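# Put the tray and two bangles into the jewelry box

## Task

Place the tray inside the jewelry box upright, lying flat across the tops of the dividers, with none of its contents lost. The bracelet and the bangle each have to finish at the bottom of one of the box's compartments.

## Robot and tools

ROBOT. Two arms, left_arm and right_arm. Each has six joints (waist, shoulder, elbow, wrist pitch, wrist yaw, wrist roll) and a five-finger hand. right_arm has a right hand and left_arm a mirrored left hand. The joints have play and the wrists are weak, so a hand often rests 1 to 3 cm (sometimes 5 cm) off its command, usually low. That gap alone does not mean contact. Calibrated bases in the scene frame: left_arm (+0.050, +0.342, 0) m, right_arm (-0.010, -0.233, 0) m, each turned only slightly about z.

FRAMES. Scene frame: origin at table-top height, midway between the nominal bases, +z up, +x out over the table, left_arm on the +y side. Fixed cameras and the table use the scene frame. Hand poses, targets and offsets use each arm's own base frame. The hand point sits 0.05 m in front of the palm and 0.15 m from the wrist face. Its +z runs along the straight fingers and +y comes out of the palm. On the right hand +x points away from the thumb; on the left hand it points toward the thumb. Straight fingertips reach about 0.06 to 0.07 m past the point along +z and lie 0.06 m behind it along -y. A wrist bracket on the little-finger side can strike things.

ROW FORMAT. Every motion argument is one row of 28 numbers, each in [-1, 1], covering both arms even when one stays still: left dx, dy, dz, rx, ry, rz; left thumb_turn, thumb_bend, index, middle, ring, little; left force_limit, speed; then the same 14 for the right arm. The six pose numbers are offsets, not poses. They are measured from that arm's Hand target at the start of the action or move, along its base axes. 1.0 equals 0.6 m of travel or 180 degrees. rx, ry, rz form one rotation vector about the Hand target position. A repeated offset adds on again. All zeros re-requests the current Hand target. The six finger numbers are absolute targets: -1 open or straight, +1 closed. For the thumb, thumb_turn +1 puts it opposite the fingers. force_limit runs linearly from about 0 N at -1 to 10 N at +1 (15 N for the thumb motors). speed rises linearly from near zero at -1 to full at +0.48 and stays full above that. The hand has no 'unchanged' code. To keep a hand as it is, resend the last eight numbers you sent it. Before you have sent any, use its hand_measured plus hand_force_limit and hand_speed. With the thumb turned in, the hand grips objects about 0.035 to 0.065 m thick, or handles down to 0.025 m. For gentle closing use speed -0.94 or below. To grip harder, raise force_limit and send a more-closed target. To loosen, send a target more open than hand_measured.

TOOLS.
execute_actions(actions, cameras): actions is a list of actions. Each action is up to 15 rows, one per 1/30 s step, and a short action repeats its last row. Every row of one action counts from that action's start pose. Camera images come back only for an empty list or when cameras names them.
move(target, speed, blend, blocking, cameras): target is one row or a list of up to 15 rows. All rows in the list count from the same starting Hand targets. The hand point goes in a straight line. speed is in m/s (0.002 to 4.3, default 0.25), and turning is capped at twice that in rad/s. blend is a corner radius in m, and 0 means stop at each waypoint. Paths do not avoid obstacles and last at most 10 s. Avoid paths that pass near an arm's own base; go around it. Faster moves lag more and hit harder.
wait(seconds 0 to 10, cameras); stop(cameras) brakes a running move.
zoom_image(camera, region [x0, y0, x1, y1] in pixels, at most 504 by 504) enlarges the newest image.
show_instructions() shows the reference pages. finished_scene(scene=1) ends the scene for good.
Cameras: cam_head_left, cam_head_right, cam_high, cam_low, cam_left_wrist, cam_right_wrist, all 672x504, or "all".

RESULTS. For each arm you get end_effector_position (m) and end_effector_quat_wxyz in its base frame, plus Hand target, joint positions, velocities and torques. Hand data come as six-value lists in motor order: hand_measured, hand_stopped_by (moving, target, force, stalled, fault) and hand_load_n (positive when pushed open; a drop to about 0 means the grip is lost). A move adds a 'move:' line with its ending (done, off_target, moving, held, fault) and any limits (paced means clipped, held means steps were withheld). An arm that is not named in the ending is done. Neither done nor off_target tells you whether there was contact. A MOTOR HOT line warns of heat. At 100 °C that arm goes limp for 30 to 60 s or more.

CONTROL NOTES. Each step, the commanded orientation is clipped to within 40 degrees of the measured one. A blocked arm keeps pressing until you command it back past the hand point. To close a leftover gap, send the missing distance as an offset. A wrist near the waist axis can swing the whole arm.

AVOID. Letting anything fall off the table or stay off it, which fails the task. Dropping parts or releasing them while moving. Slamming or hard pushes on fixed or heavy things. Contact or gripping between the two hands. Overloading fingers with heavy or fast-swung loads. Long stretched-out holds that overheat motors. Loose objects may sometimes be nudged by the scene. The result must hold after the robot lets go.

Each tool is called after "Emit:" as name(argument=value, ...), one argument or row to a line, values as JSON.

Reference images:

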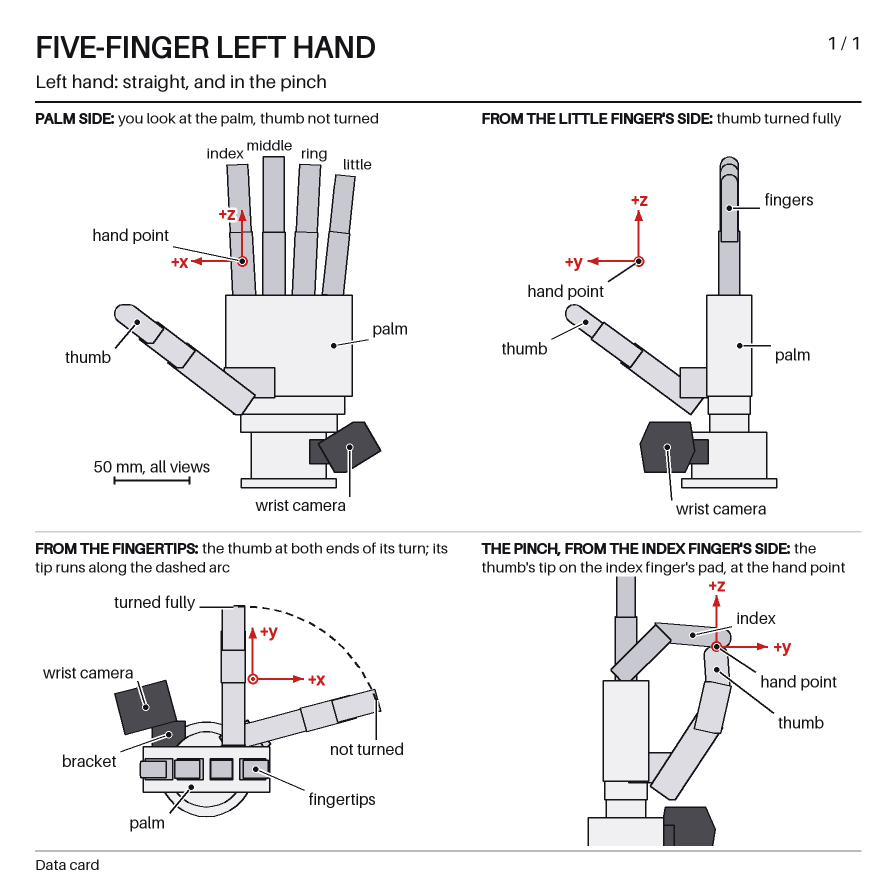

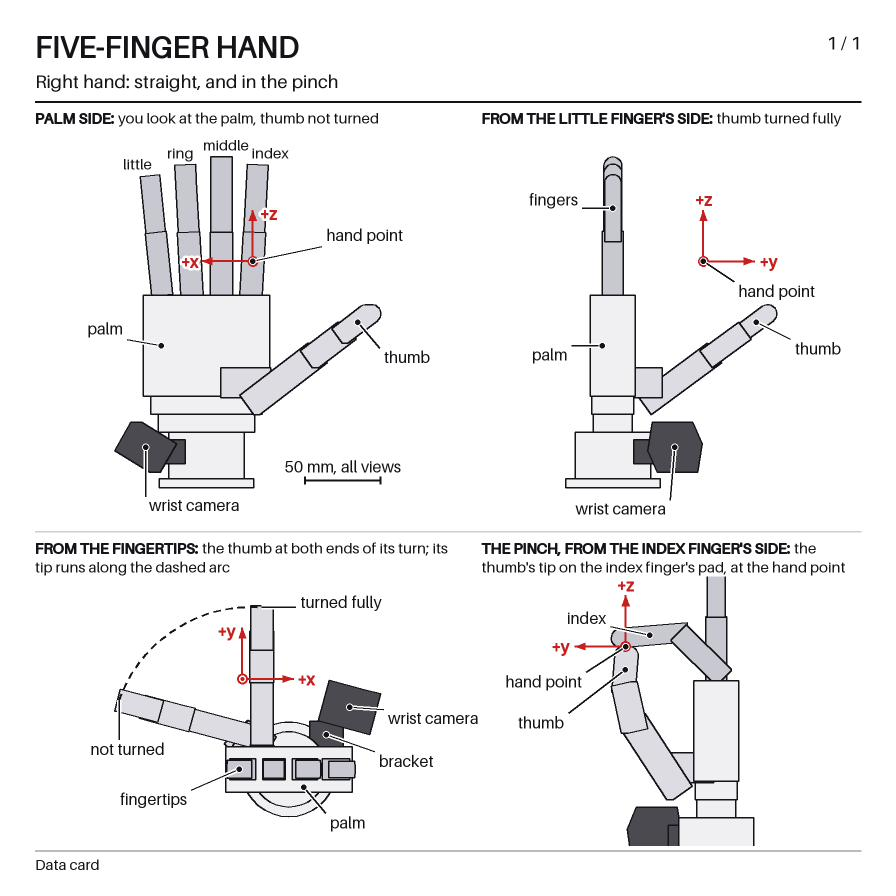

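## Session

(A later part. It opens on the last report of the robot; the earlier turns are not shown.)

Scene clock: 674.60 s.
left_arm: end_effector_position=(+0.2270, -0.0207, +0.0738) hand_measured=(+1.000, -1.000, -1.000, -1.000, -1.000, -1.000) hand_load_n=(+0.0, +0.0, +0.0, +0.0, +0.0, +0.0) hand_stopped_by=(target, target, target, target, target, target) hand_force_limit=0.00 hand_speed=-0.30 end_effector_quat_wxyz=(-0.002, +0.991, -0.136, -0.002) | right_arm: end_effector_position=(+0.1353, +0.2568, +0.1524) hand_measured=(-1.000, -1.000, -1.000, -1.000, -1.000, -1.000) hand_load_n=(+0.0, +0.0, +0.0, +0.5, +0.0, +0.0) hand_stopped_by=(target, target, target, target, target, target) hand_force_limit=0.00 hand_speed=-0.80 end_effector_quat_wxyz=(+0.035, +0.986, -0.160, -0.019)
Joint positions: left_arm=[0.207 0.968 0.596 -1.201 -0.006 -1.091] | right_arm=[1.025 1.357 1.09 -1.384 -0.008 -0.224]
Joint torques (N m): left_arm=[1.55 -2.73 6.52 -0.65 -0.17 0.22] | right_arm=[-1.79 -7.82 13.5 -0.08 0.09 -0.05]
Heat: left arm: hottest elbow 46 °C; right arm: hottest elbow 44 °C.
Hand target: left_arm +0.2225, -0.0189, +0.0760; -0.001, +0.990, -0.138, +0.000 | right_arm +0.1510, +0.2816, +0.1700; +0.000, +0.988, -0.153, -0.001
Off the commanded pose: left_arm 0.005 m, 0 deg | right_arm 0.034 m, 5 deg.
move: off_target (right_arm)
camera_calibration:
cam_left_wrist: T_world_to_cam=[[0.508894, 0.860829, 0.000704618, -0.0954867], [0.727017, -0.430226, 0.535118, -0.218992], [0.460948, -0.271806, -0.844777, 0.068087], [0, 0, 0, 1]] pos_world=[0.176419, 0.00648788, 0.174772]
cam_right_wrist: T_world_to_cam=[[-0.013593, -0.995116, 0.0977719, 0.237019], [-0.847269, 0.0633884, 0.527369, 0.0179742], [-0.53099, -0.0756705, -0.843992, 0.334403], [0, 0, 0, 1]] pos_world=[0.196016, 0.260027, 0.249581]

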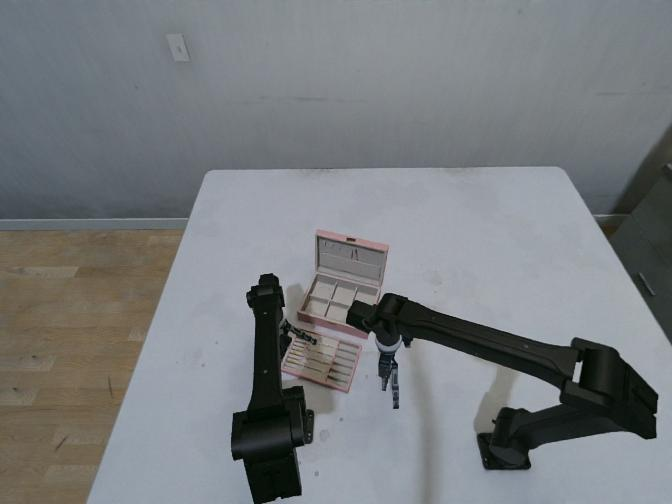

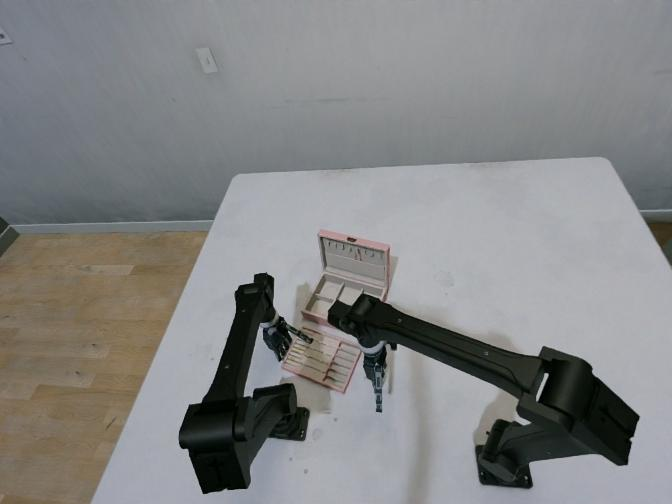

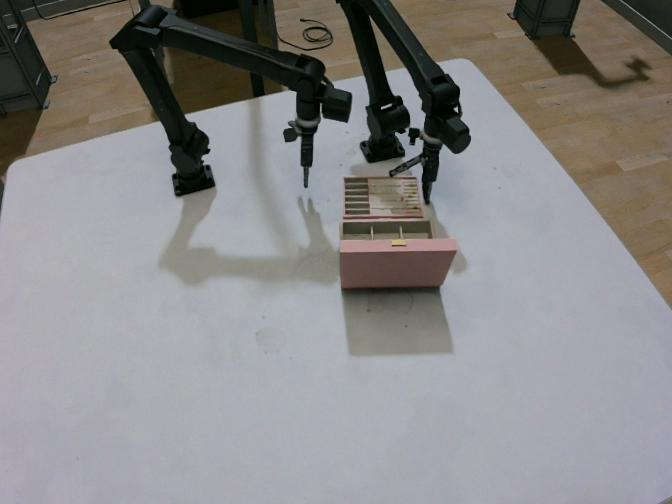

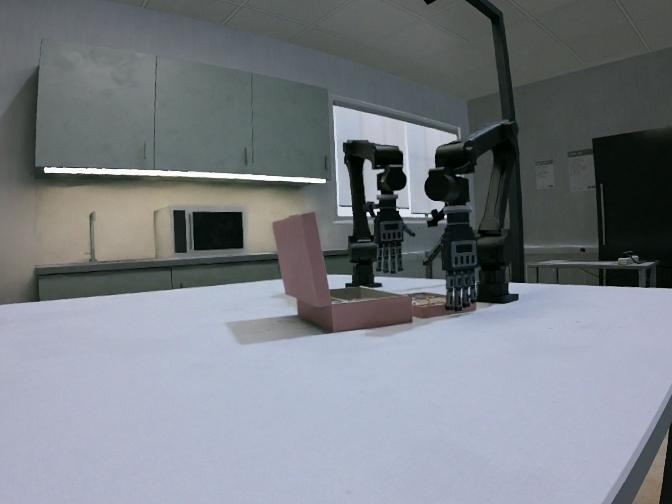

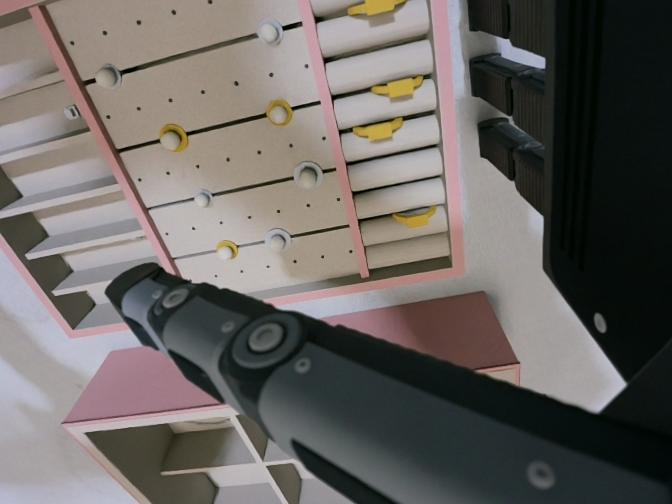

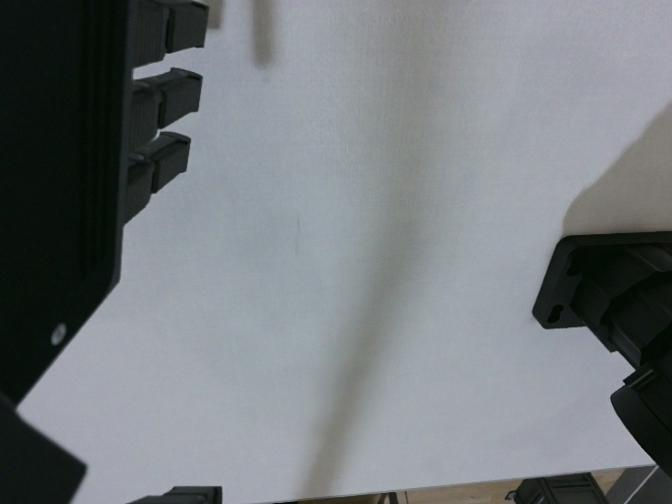

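Emit:
move(
  target=[0,0,0.018,0,0,0,1,-1,-1,-1,-1,-1,0,-0.3,0,0,-0.1333,0,0,0,-1,-1,-1,-1,-1,-1,0,-0.8],
  speed=0.15,
  cameras=["cam_high","cam_low","cam_head_right","cam_right_wrist"],
)

Emit:
zoom_image(
  camera="cam_low",
  region=[320, 160, 520, 340],
)

Emit:
zoom_image(
  camera="cam_high",
  region=[250, 100, 490, 280],
)

Scene clock: 686.57 s.
left_arm: end_effector_position=(+0.2181, -0.0225, +0.0766) hand_measured=(+1.000, -1.000, -1.000, -1.000, -1.000, -1.000) hand_load_n=(+0.0, +0.0, +0.0, +0.0, +0.0, +0.0) hand_stopped_by=(target, target, target, target, target, target) hand_force_limit=0.00 hand_speed=-0.30 end_effector_quat_wxyz=(+0.002, +0.991, -0.136, -0.013) | right_arm: end_effector_position=(+0.1452, +0.2731, +0.0875) hand_measured=(-1.000, -1.000, -1.000, -1.000, -1.000, -1.000) hand_load_n=(+0.0, +0.0, +0.0, +0.0, +0.0, +0.0) hand_stopped_by=(target, target, target, target, target, target) hand_force_limit=0.00 hand_speed=-0.80 end_effector_quat_wxyz=(+0.013, +0.987, -0.160, -0.010)
Joint positions: left_arm=[0.207 0.954 0.596 -1.238 -0.006 -1.091] | right_arm=[1.025 1.432 0.995 -1.166 -0.008 -0.224]
Joint torques (N m): left_arm=[1.61 -2.73 8.21 -0.73 -0.17 0.22] | right_arm=[-1.44 -8.41 8.23 0.46 0.13 -0.02]
Heat: left arm: hottest elbow 46 °C; right arm: hottest elbow 47 °C.
Hand target: left_arm +0.2225, -0.0189, +0.0868; -0.001, +0.990, -0.138, +0.000 | right_arm +0.1510, +0.2816, +0.0900; +0.000, +0.988, -0.153, -0.001
Off the commanded pose: left_arm 0.012 m, 2 deg | right_arm 0.011 m, 2 deg.
move: off_target (left_arm, right_arm)
camera_calibration:
cam_right_wrist: T_world_to_cam=[[-0.0155391, -0.998261, 0.0568665, 0.26445], [-0.860027, 0.0423536, 0.508487, 0.0687002], [-0.510011, -0.0410054, -0.85919, 0.274975], [0, 0, 0, 1]] pos_world=[0.203433, 0.272356, 0.186284]
Images, in order (width x height): cam_head_right 672x504, cam_high 672x504, cam_low 672x504, cam_right_wrist 672x504.

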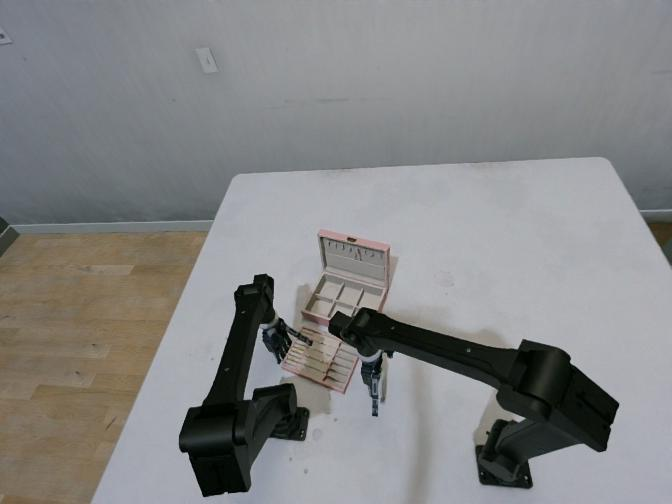

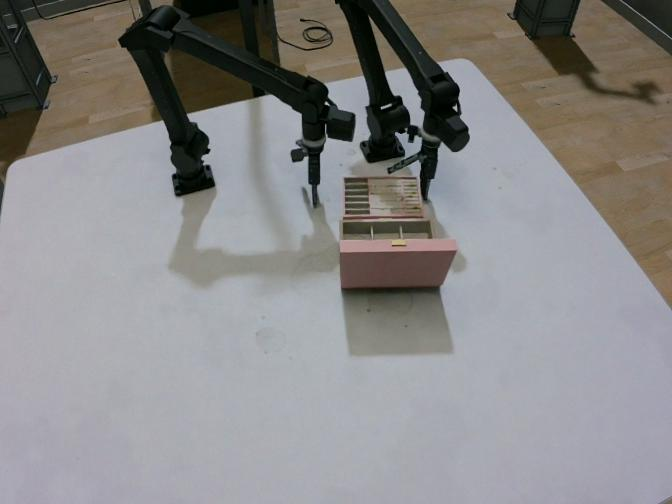

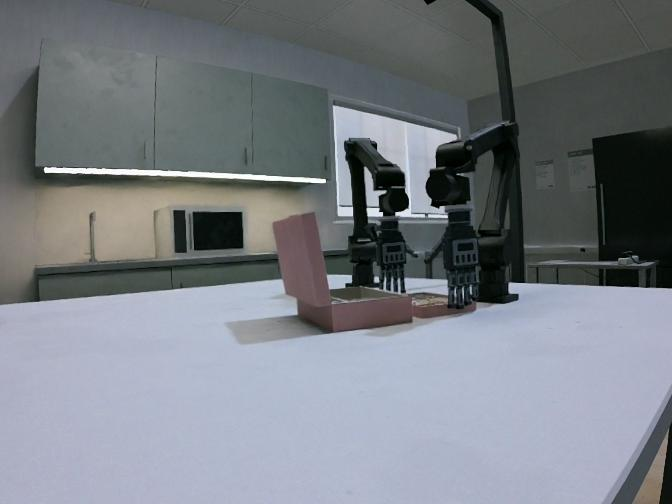

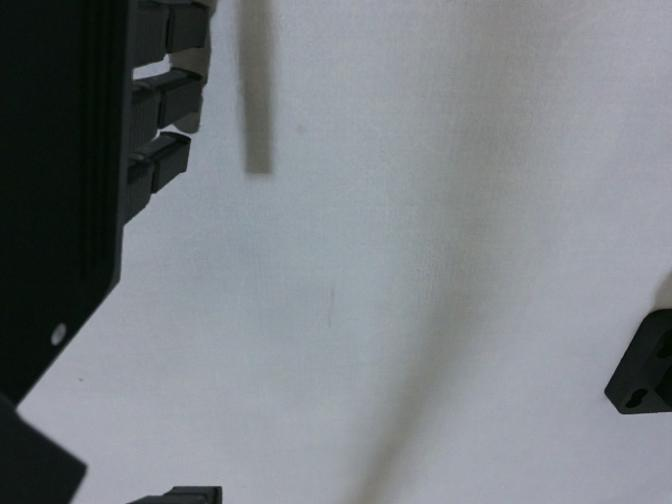

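Scaled by 2.520 from the camera's 672x504 image, which has a finer 960x720 frame.

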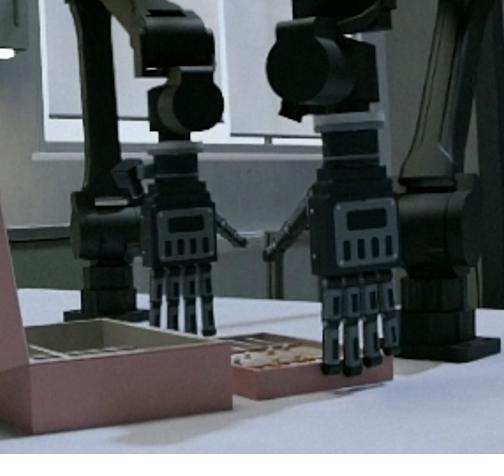

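Scaled by 2.100 from the camera's 672x504 image, which has a finer 960x720 frame.

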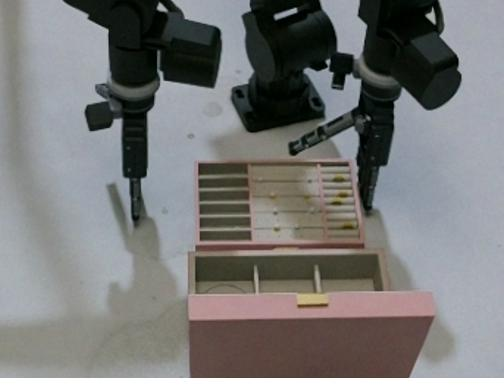

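Emit:
move(
  target=[0,0,0,0,0,0,1,-1,-1,-1,-1,-1,0,-0.3,0.0243,0.0797,0,0,0,0,-1,-1,-1,-1,-1,-1,0,-0.8],
  speed=0.1,
  cameras=["cam_high","cam_low","cam_head_left","cam_left_wrist"],
)

Emit:
zoom_image(
  camera="cam_low",
  region=[320, 200, 500, 340],
)

Emit:
zoom_image(
  camera="cam_high",
  region=[280, 120, 460, 260],
)

Emit:
zoom_image(
  camera="cam_head_left",
  region=[250, 280, 430, 420],
)

Scene clock: 704.33 s.
left_arm: end_effector_position=(+0.2181, -0.0225, +0.0766) hand_measured=(+1.000, -1.000, -1.000, -1.000, -1.000, -1.000) hand_load_n=(+0.0, +0.0, +0.0, +0.0, +0.0, +0.0) hand_stopped_by=(target, target, target, target, target, target) hand_force_limit=0.00 hand_speed=-0.30 end_effector_quat_wxyz=(+0.002, +0.991, -0.136, -0.013) | right_arm: end_effector_position=(+0.1590, +0.3022, +0.0798) hand_measured=(-1.000, -1.000, -1.000, -1.000, -1.000, -1.000) hand_load_n=(+0.0, +0.0, +0.0, -1.0, +0.0, +0.0) hand_stopped_by=(target, target, target, target, target, target) hand_force_limit=0.00 hand_speed=-0.80 end_effector_quat_wxyz=(+0.023, +0.988, -0.152, -0.009)
Joint positions: left_arm=[0.207 0.954 0.596 -1.238 -0.006 -1.091] | right_arm=[1.04 1.535 1.083 -1.167 0.001 -0.226]
Joint torques (N m): left_arm=[1.61 -2.78 8.24 -0.66 -0.16 0.23] | right_arm=[-1.44 -8.82 12.23 -0.47 0.11 0.24]
Heat: left arm: hottest elbow 47 °C; right arm: hottest elbow 45 °C.
Hand target: left_arm +0.2225, -0.0189, +0.0868; -0.001, +0.990, -0.138, +0.000 | right_arm +0.1656, +0.3294, +0.0900; +0.000, +0.988, -0.153, -0.001
Off the commanded pose: left_arm 0.012 m, 2 deg | right_arm 0.030 m, 3 deg.
move: off_target (left_arm, right_arm)
camera_calibration:
cam_left_wrist: T_world_to_cam=[[0.508732, 0.860796, -0.0149025, -0.0881352], [0.738923, -0.427691, 0.520647, -0.216261], [0.441797, -0.275881, -0.853642, 0.0787356], [0, 0, 0, 1]] pos_world=[0.169853, 0.005095, 0.178494]
Images, in order (width x height): cam_head_left 672x504, cam_high 672x504, cam_low 672x504, cam_left_wrist 672x504.

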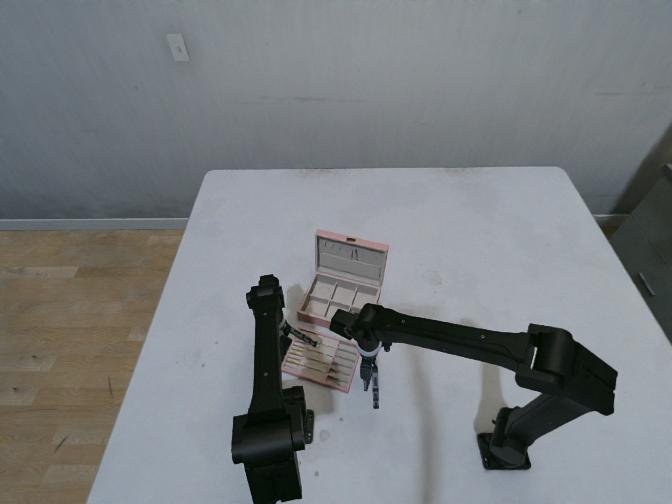

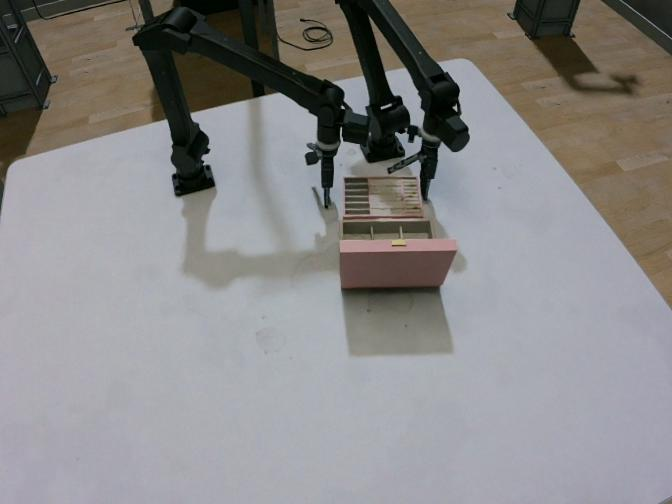

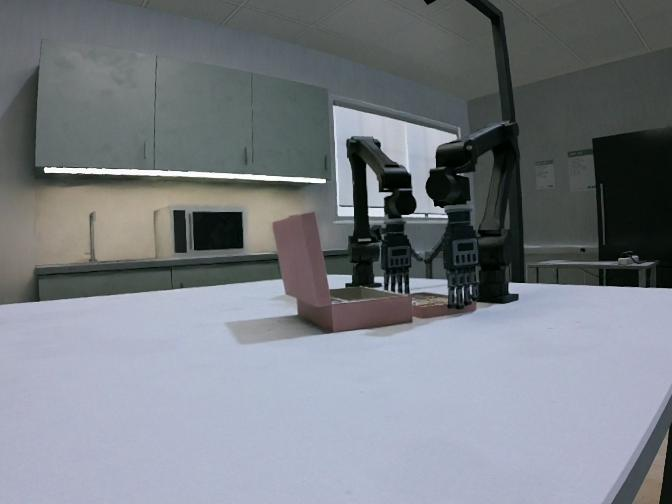

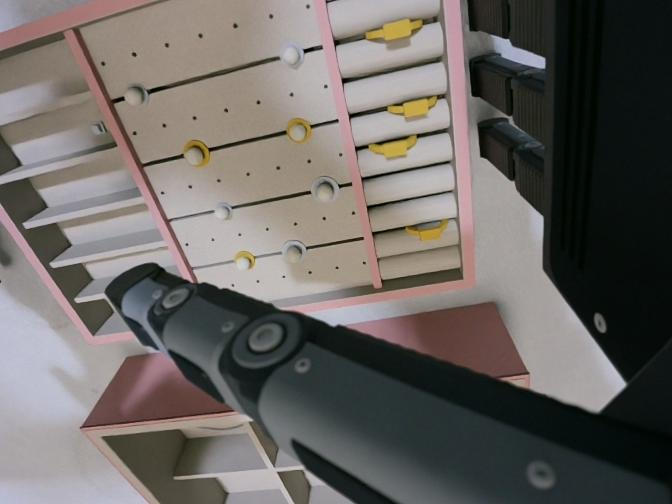

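Scaled by 2.800 from the camera's 672x504 image, which has a finer 960x720 frame.

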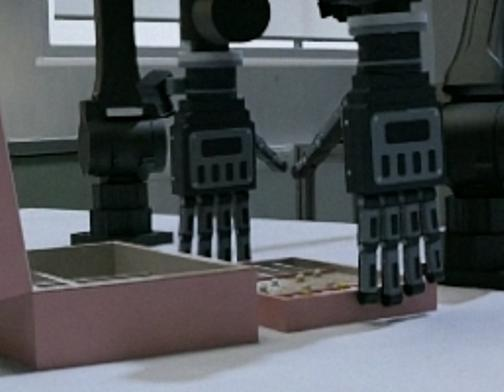

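Scaled by 2.800 from the camera's 672x504 image, which has a finer 960x720 frame.

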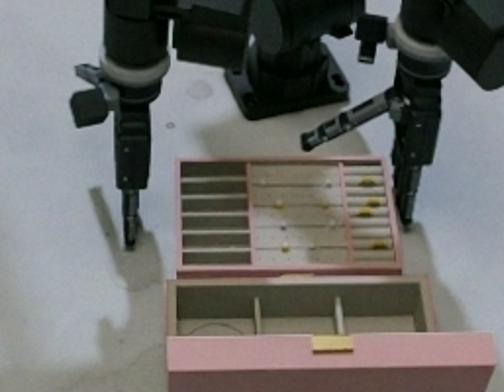

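Scaled by 2.800 from the camera's 672x504 image, which has a finer 960x720 frame.

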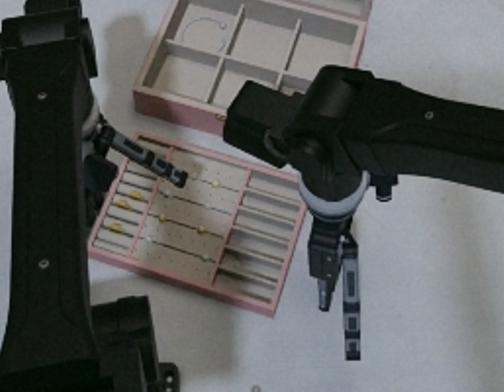

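Emit:
move(
  target=[0,0,0,0,0,0,1,-1,-1,-1,-1,-1,0,-0.3,0.017,0.0558,0.0167,0.028,0,0,-1,-1,-1,-1,-1,-1,0,-0.8],
  speed=0.08,
  cameras=["cam_high","cam_low","cam_head_left"],
)

Emit:
zoom_image(
  camera="cam_low",
  region=[320, 200, 500, 340],
)

Emit:
zoom_image(
  camera="cam_high",
  region=[280, 120, 460, 260],
)

Emit:
zoom_image(
  camera="cam_head_left",
  region=[250, 280, 430, 420],
)

Scene clock: 720.23 s.
left_arm: end_effector_position=(+0.2181, -0.0225, +0.0766) hand_measured=(+1.000, -1.000, -1.000, -1.000, -1.000, -1.000) hand_load_n=(+0.0, +0.0, +0.0, -0.5, +0.0, +0.0) hand_stopped_by=(target, target, target, target, target, target) hand_force_limit=0.00 hand_speed=-0.30 end_effector_quat_wxyz=(+0.002, +0.991, -0.136, -0.013) | right_arm: end_effector_position=(+0.1683, +0.3305, +0.0846) hand_measured=(-1.000, -1.000, -1.000, -1.000, -1.000, -1.000) hand_load_n=(+0.0, +0.0, +0.0, +0.0, +0.0, +0.0) hand_stopped_by=(target, target, target, target, target, target) hand_force_limit=0.00 hand_speed=-0.80 end_effector_quat_wxyz=(-0.007, +0.988, -0.153, -0.016)
Joint positions: left_arm=[0.207 0.954 0.596 -1.238 -0.006 -1.091] | right_arm=[1.038 1.564 1.14 -1.144 -0.034 -0.226]
Joint torques (N m): left_arm=[1.44 -3.02 8.1 -0.65 -0.19 0.21] | right_arm=[-1.55 -10.93 12.86 0.34 -0.25 0.2]
Heat: left arm: hottest elbow 48 °C; right arm: hottest elbow 44 °C.
Hand target: left_arm +0.2225, -0.0189, +0.0868; -0.001, +0.990, -0.138, +0.000 | right_arm +0.1758, +0.3629, +0.1000; -0.043, +0.987, -0.153, -0.007
Off the commanded pose: left_arm 0.012 m, 2 deg | right_arm 0.037 m, 4 deg.
move: off_target (left_arm, right_arm)
Images, in order (width x height): cam_head_left 672x504, cam_high 672x504, cam_low 672x504.

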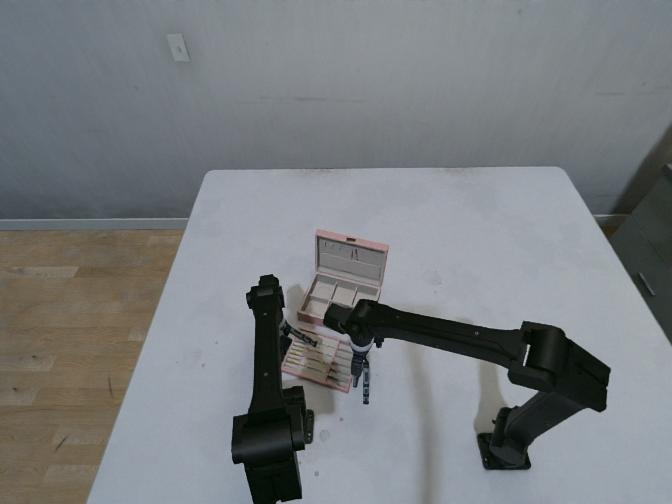

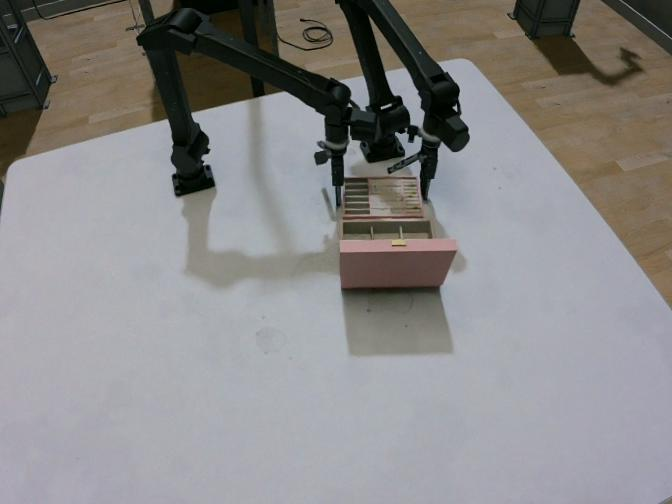

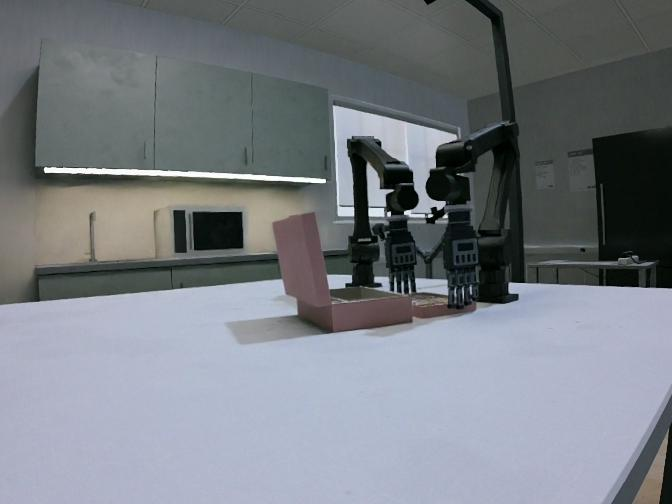

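Scaled by 2.800 from the camera's 672x504 image, which has a finer 960x720 frame.

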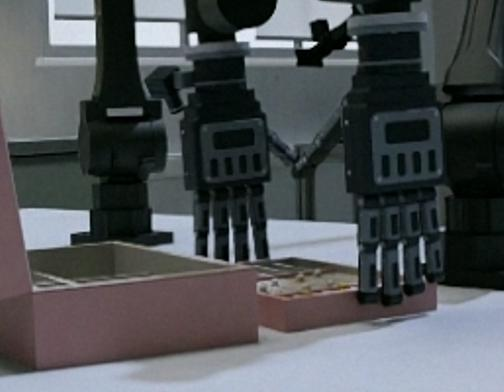

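Scaled by 2.800 from the camera's 672x504 image, which has a finer 960x720 frame.

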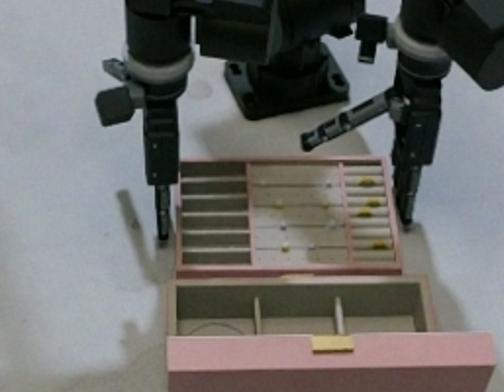

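Scaled by 2.800 from the camera's 672x504 image, which has a finer 960x720 frame.

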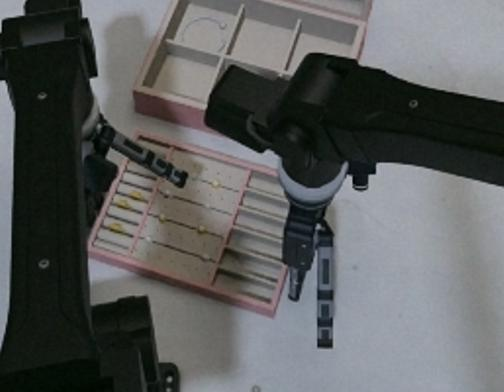

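Emit:
move(
  target=[-0.0122,-0.0398,0.005,-0.015,0,0,1,-1,-1,-1,-1,-1,0,-0.3,0.0049,0.0159,0,0,0,0,-1,-1,-1,-1,-1,-1,0,-0.8],
  speed=0.05,
  cameras=["cam_high","cam_low","cam_head_left","cam_left_wrist"],
)

Emit:
zoom_image(
  camera="cam_low",
  region=[320, 200, 500, 340],
)

Emit:
zoom_image(
  camera="cam_high",
  region=[280, 120, 460, 260],
)

Emit:
zoom_image(
  camera="cam_head_left",
  region=[250, 280, 430, 420],
)

Scene clock: 737.00 s.
left_arm: end_effector_position=(+0.2181, -0.0307, +0.0840) hand_measured=(+1.000, -1.000, -1.000, -1.000, -1.000, -1.000) hand_load_n=(+0.0, +0.0, +0.0, +0.0, +0.5, +0.0) hand_stopped_by=(target, target, target, target, target, target) hand_force_limit=0.00 hand_speed=-0.30 end_effector_quat_wxyz=(+0.007, +0.990, -0.138, +0.001) | right_arm: end_effector_position=(+0.1696, +0.3354, +0.0817) hand_measured=(-1.000, -1.000, -1.000, -1.000, -1.000, -1.000) hand_load_n=(+0.0, +0.0, +0.0, -0.5, -2.5, -0.5) hand_stopped_by=(target, target, target, target, target, target) hand_force_limit=0.00 hand_speed=-0.80 end_effector_quat_wxyz=(-0.003, +0.986, -0.163, -0.017)
Joint positions: left_arm=[0.187 0.922 0.596 -1.249 0.014 -1.106] | right_arm=[1.038 1.584 1.153 -1.146 -0.034 -0.204]
Joint torques (N m): left_arm=[-0.73 -2.9 7.04 -0.92 0.92 -0.14] | right_arm=[-1.38 -10.93 13.89 0.1 -0.2 0.13]
Heat: left arm: hottest elbow 48 °C; right arm: hottest elbow 45 °C.
Hand target: left_arm +0.2152, -0.0427, +0.0898; +0.022, +0.990, -0.138, +0.004 | right_arm +0.1787, +0.3724, +0.1000; -0.043, +0.987, -0.153, -0.007
Off the commanded pose: left_arm 0.014 m, 2 deg | right_arm 0.042 m, 5 deg.
move: off_target (left_arm, right_arm)
camera_calibration:
cam_left_wrist: T_world_to_cam=[[0.512772, 0.858391, -0.0151631, -0.0819575], [0.723828, -0.422756, 0.545298, -0.222195], [0.461669, -0.290589, -0.838105, 0.0767585], [0, 0, 0, 1]] pos_world=[0.16742, -0.00127778, 0.184252]
Images, in order (width x height): cam_head_left 672x504, cam_high 672x504, cam_low 672x504, cam_left_wrist 672x504.

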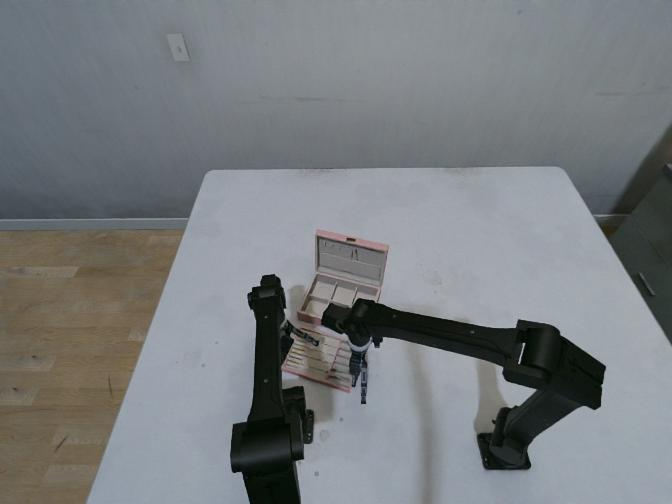

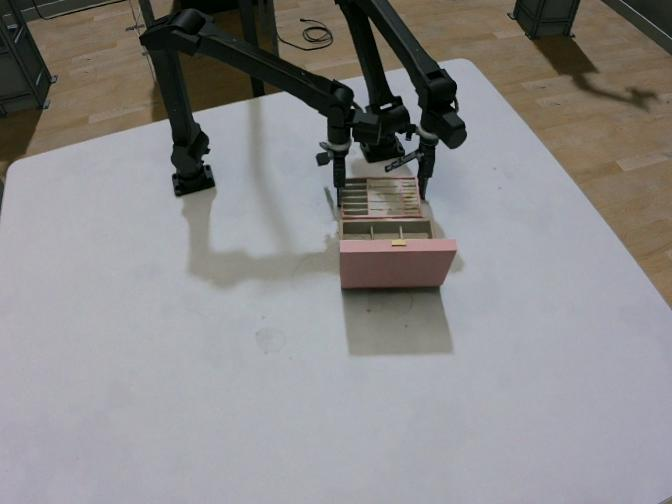

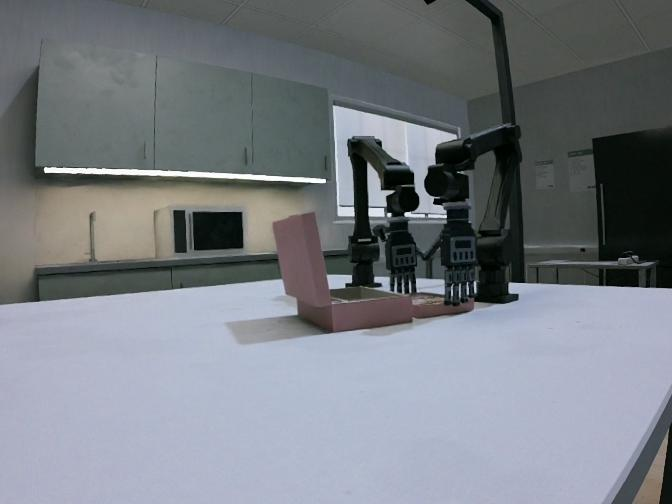

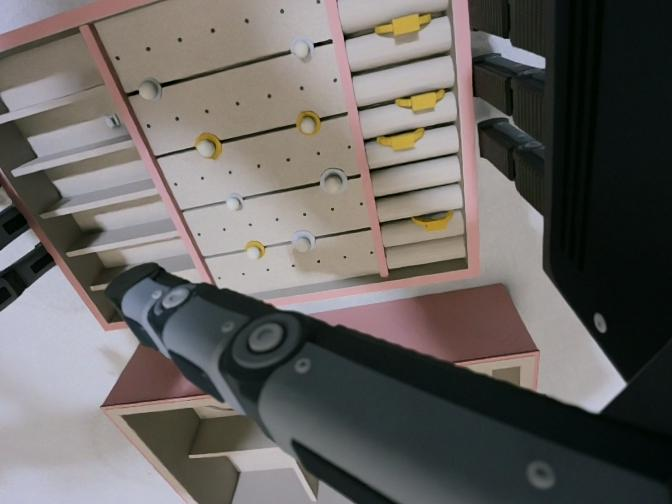

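Scaled by 2.800 from the camera's 672x504 image, which has a finer 960x720 frame.

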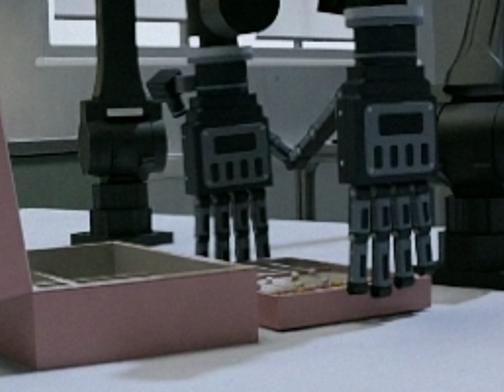

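Scaled by 2.800 from the camera's 672x504 image, which has a finer 960x720 frame.

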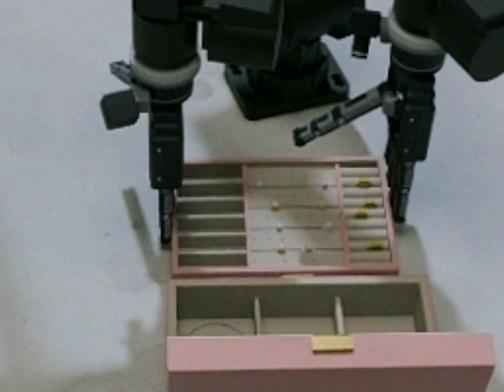

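Scaled by 2.800 from the camera's 672x504 image, which has a finer 960x720 frame.

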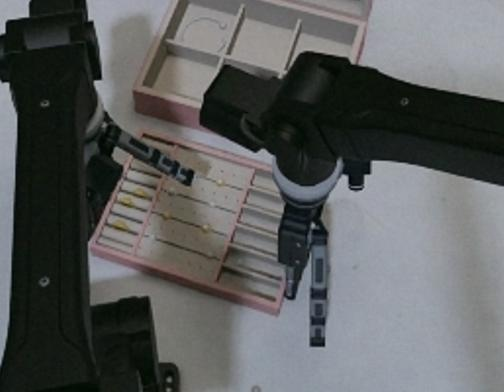

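Emit:
move(
  target=[-0.0073,-0.0239,0.0,0,0,0,1,-1,-1,-1,-1,-1,0,-0.3,0.0073,0.0239,0,0,0,0,-1,-1,-1,-1,-1,-1,0,-0.8],
  speed=0.05,
  cameras=["cam_low","cam_head_left","cam_left_wrist"],
)

Emit:
zoom_image(
  camera="cam_low",
  region=[320, 200, 500, 340],
)

Scene clock: 748.07 s.
left_arm: end_effector_position=(+0.2215, -0.0385, +0.0878) hand_measured=(+1.000, -1.000, -1.000, -1.000, -1.000, -1.000) hand_load_n=(+0.0, +0.0, +0.0, +0.0, +1.5, +0.0) hand_stopped_by=(target, target, target, target, target, target) hand_force_limit=0.00 hand_speed=-0.30 end_effector_quat_wxyz=(-0.002, +0.991, -0.137, +0.012) | right_arm: end_effector_position=(+0.1686, +0.3344, +0.0814) hand_measured=(-1.000, -1.000, -1.000, -1.000, -1.000, -1.000) hand_load_n=(+0.0, +0.0, +0.0, +0.0, -4.0, -2.0) hand_stopped_by=(target, target, target, target, target, target) hand_force_limit=0.00 hand_speed=-0.80 end_effector_quat_wxyz=(+0.015, +0.985, -0.170, -0.022)
Joint positions: left_arm=[0.137 0.897 0.596 -1.246 0.002 -1.16] | right_arm=[1.038 1.607 1.173 -1.18 -0.031 -0.191]
Joint torques (N m): left_arm=[-2.2 -2.2 6.2 -1.1 1.36 -0.22] | right_arm=[-1.26 -10.58 15.61 1.05 -0.32 0.06]
Heat: left arm: hottest elbow 47 °C; right arm: hottest elbow 48 °C.
Hand target: left_arm +0.2108, -0.0571, +0.0898; +0.022, +0.990, -0.138, +0.004 | right_arm +0.1831, +0.3867, +0.1000; -0.043, +0.987, -0.153, -0.007
Off the commanded pose: left_arm 0.022 m, 3 deg | right_arm 0.057 m, 7 deg.
move: off_target (left_arm, right_arm)
camera_calibration:
cam_left_wrist: T_world_to_cam=[[0.510115, 0.860032, 0.0112789, -0.0786123], [0.711449, -0.429282, 0.55638, -0.22852], [0.483346, -0.275793, -0.830852, 0.0713792], [0, 0, 0, 1]] pos_world=[0.168181, -0.0108046, 0.187336]
Images, in order (width x height): cam_head_left 672x504, cam_low 672x504, cam_left_wrist 672x504.

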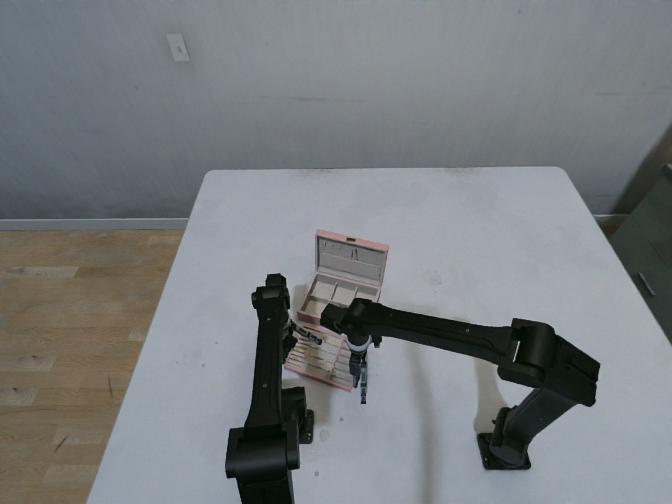

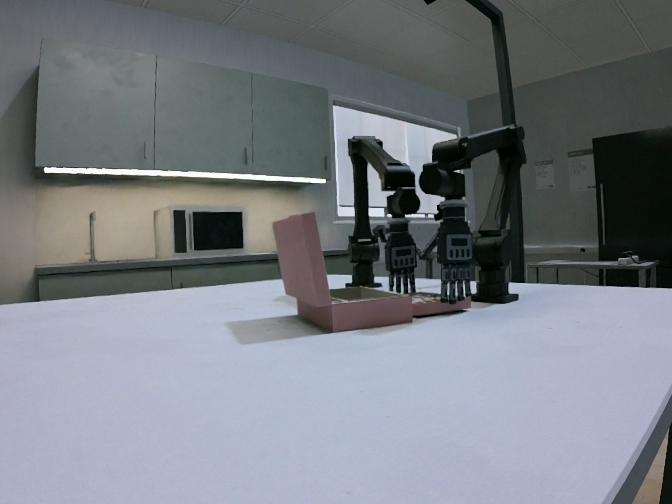

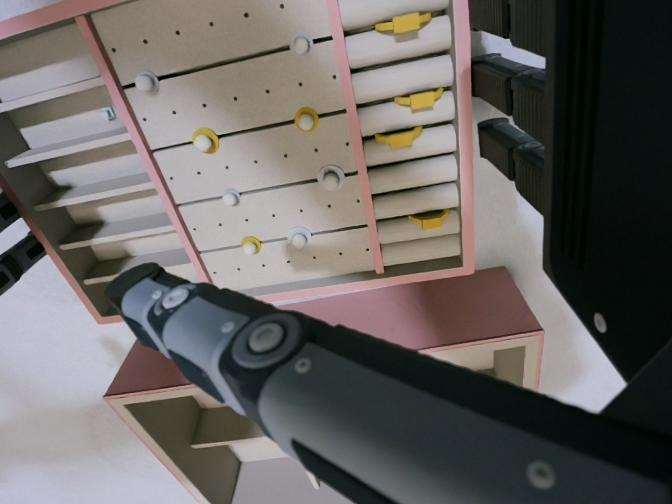

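Scaled by 2.800 from the camera's 672x504 image, which has a finer 960x720 frame.

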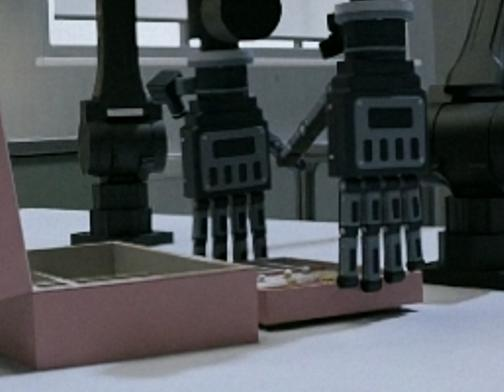

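Emit:
zoom_image(
  camera="cam_low",
  region=[390, 250, 500, 330],
)

Emit:
zoom_image(
  camera="cam_left_wrist",
  region=[0, 160, 160, 340],
)

Emit:
zoom_image(
  camera="cam_head_left",
  region=[270, 290, 400, 410],
)

Scaled by 4.582 from the camera's 672x504 image, which has a finer 960x720 frame.

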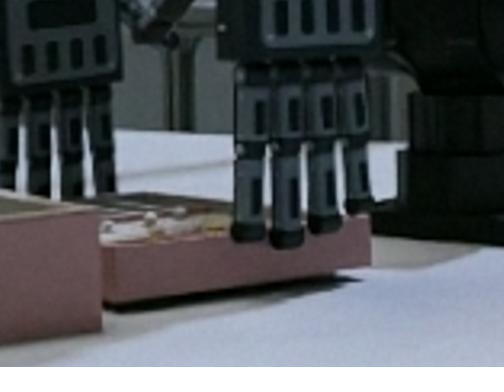

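Scaled by 2.800 from the camera's 672x504 image, which has a finer 960x720 frame.

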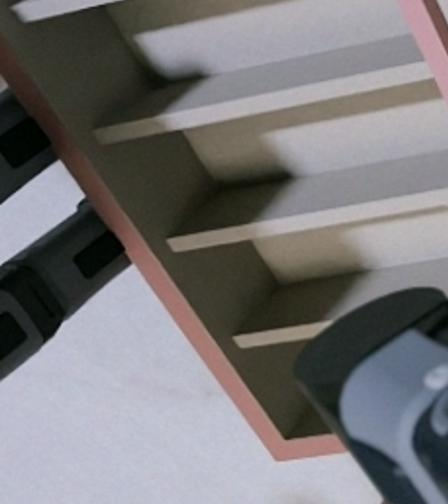

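Scaled by 3.877 from the camera's 672x504 image, which has a finer 960x720 frame.

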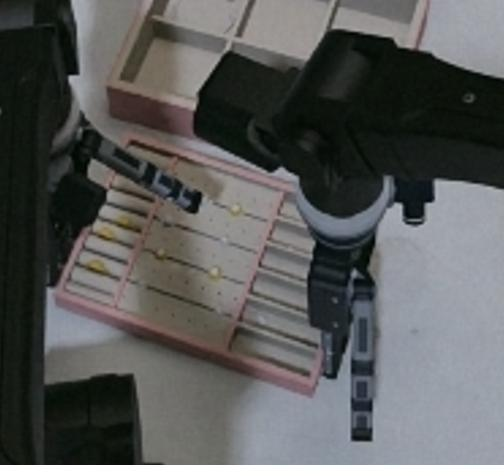

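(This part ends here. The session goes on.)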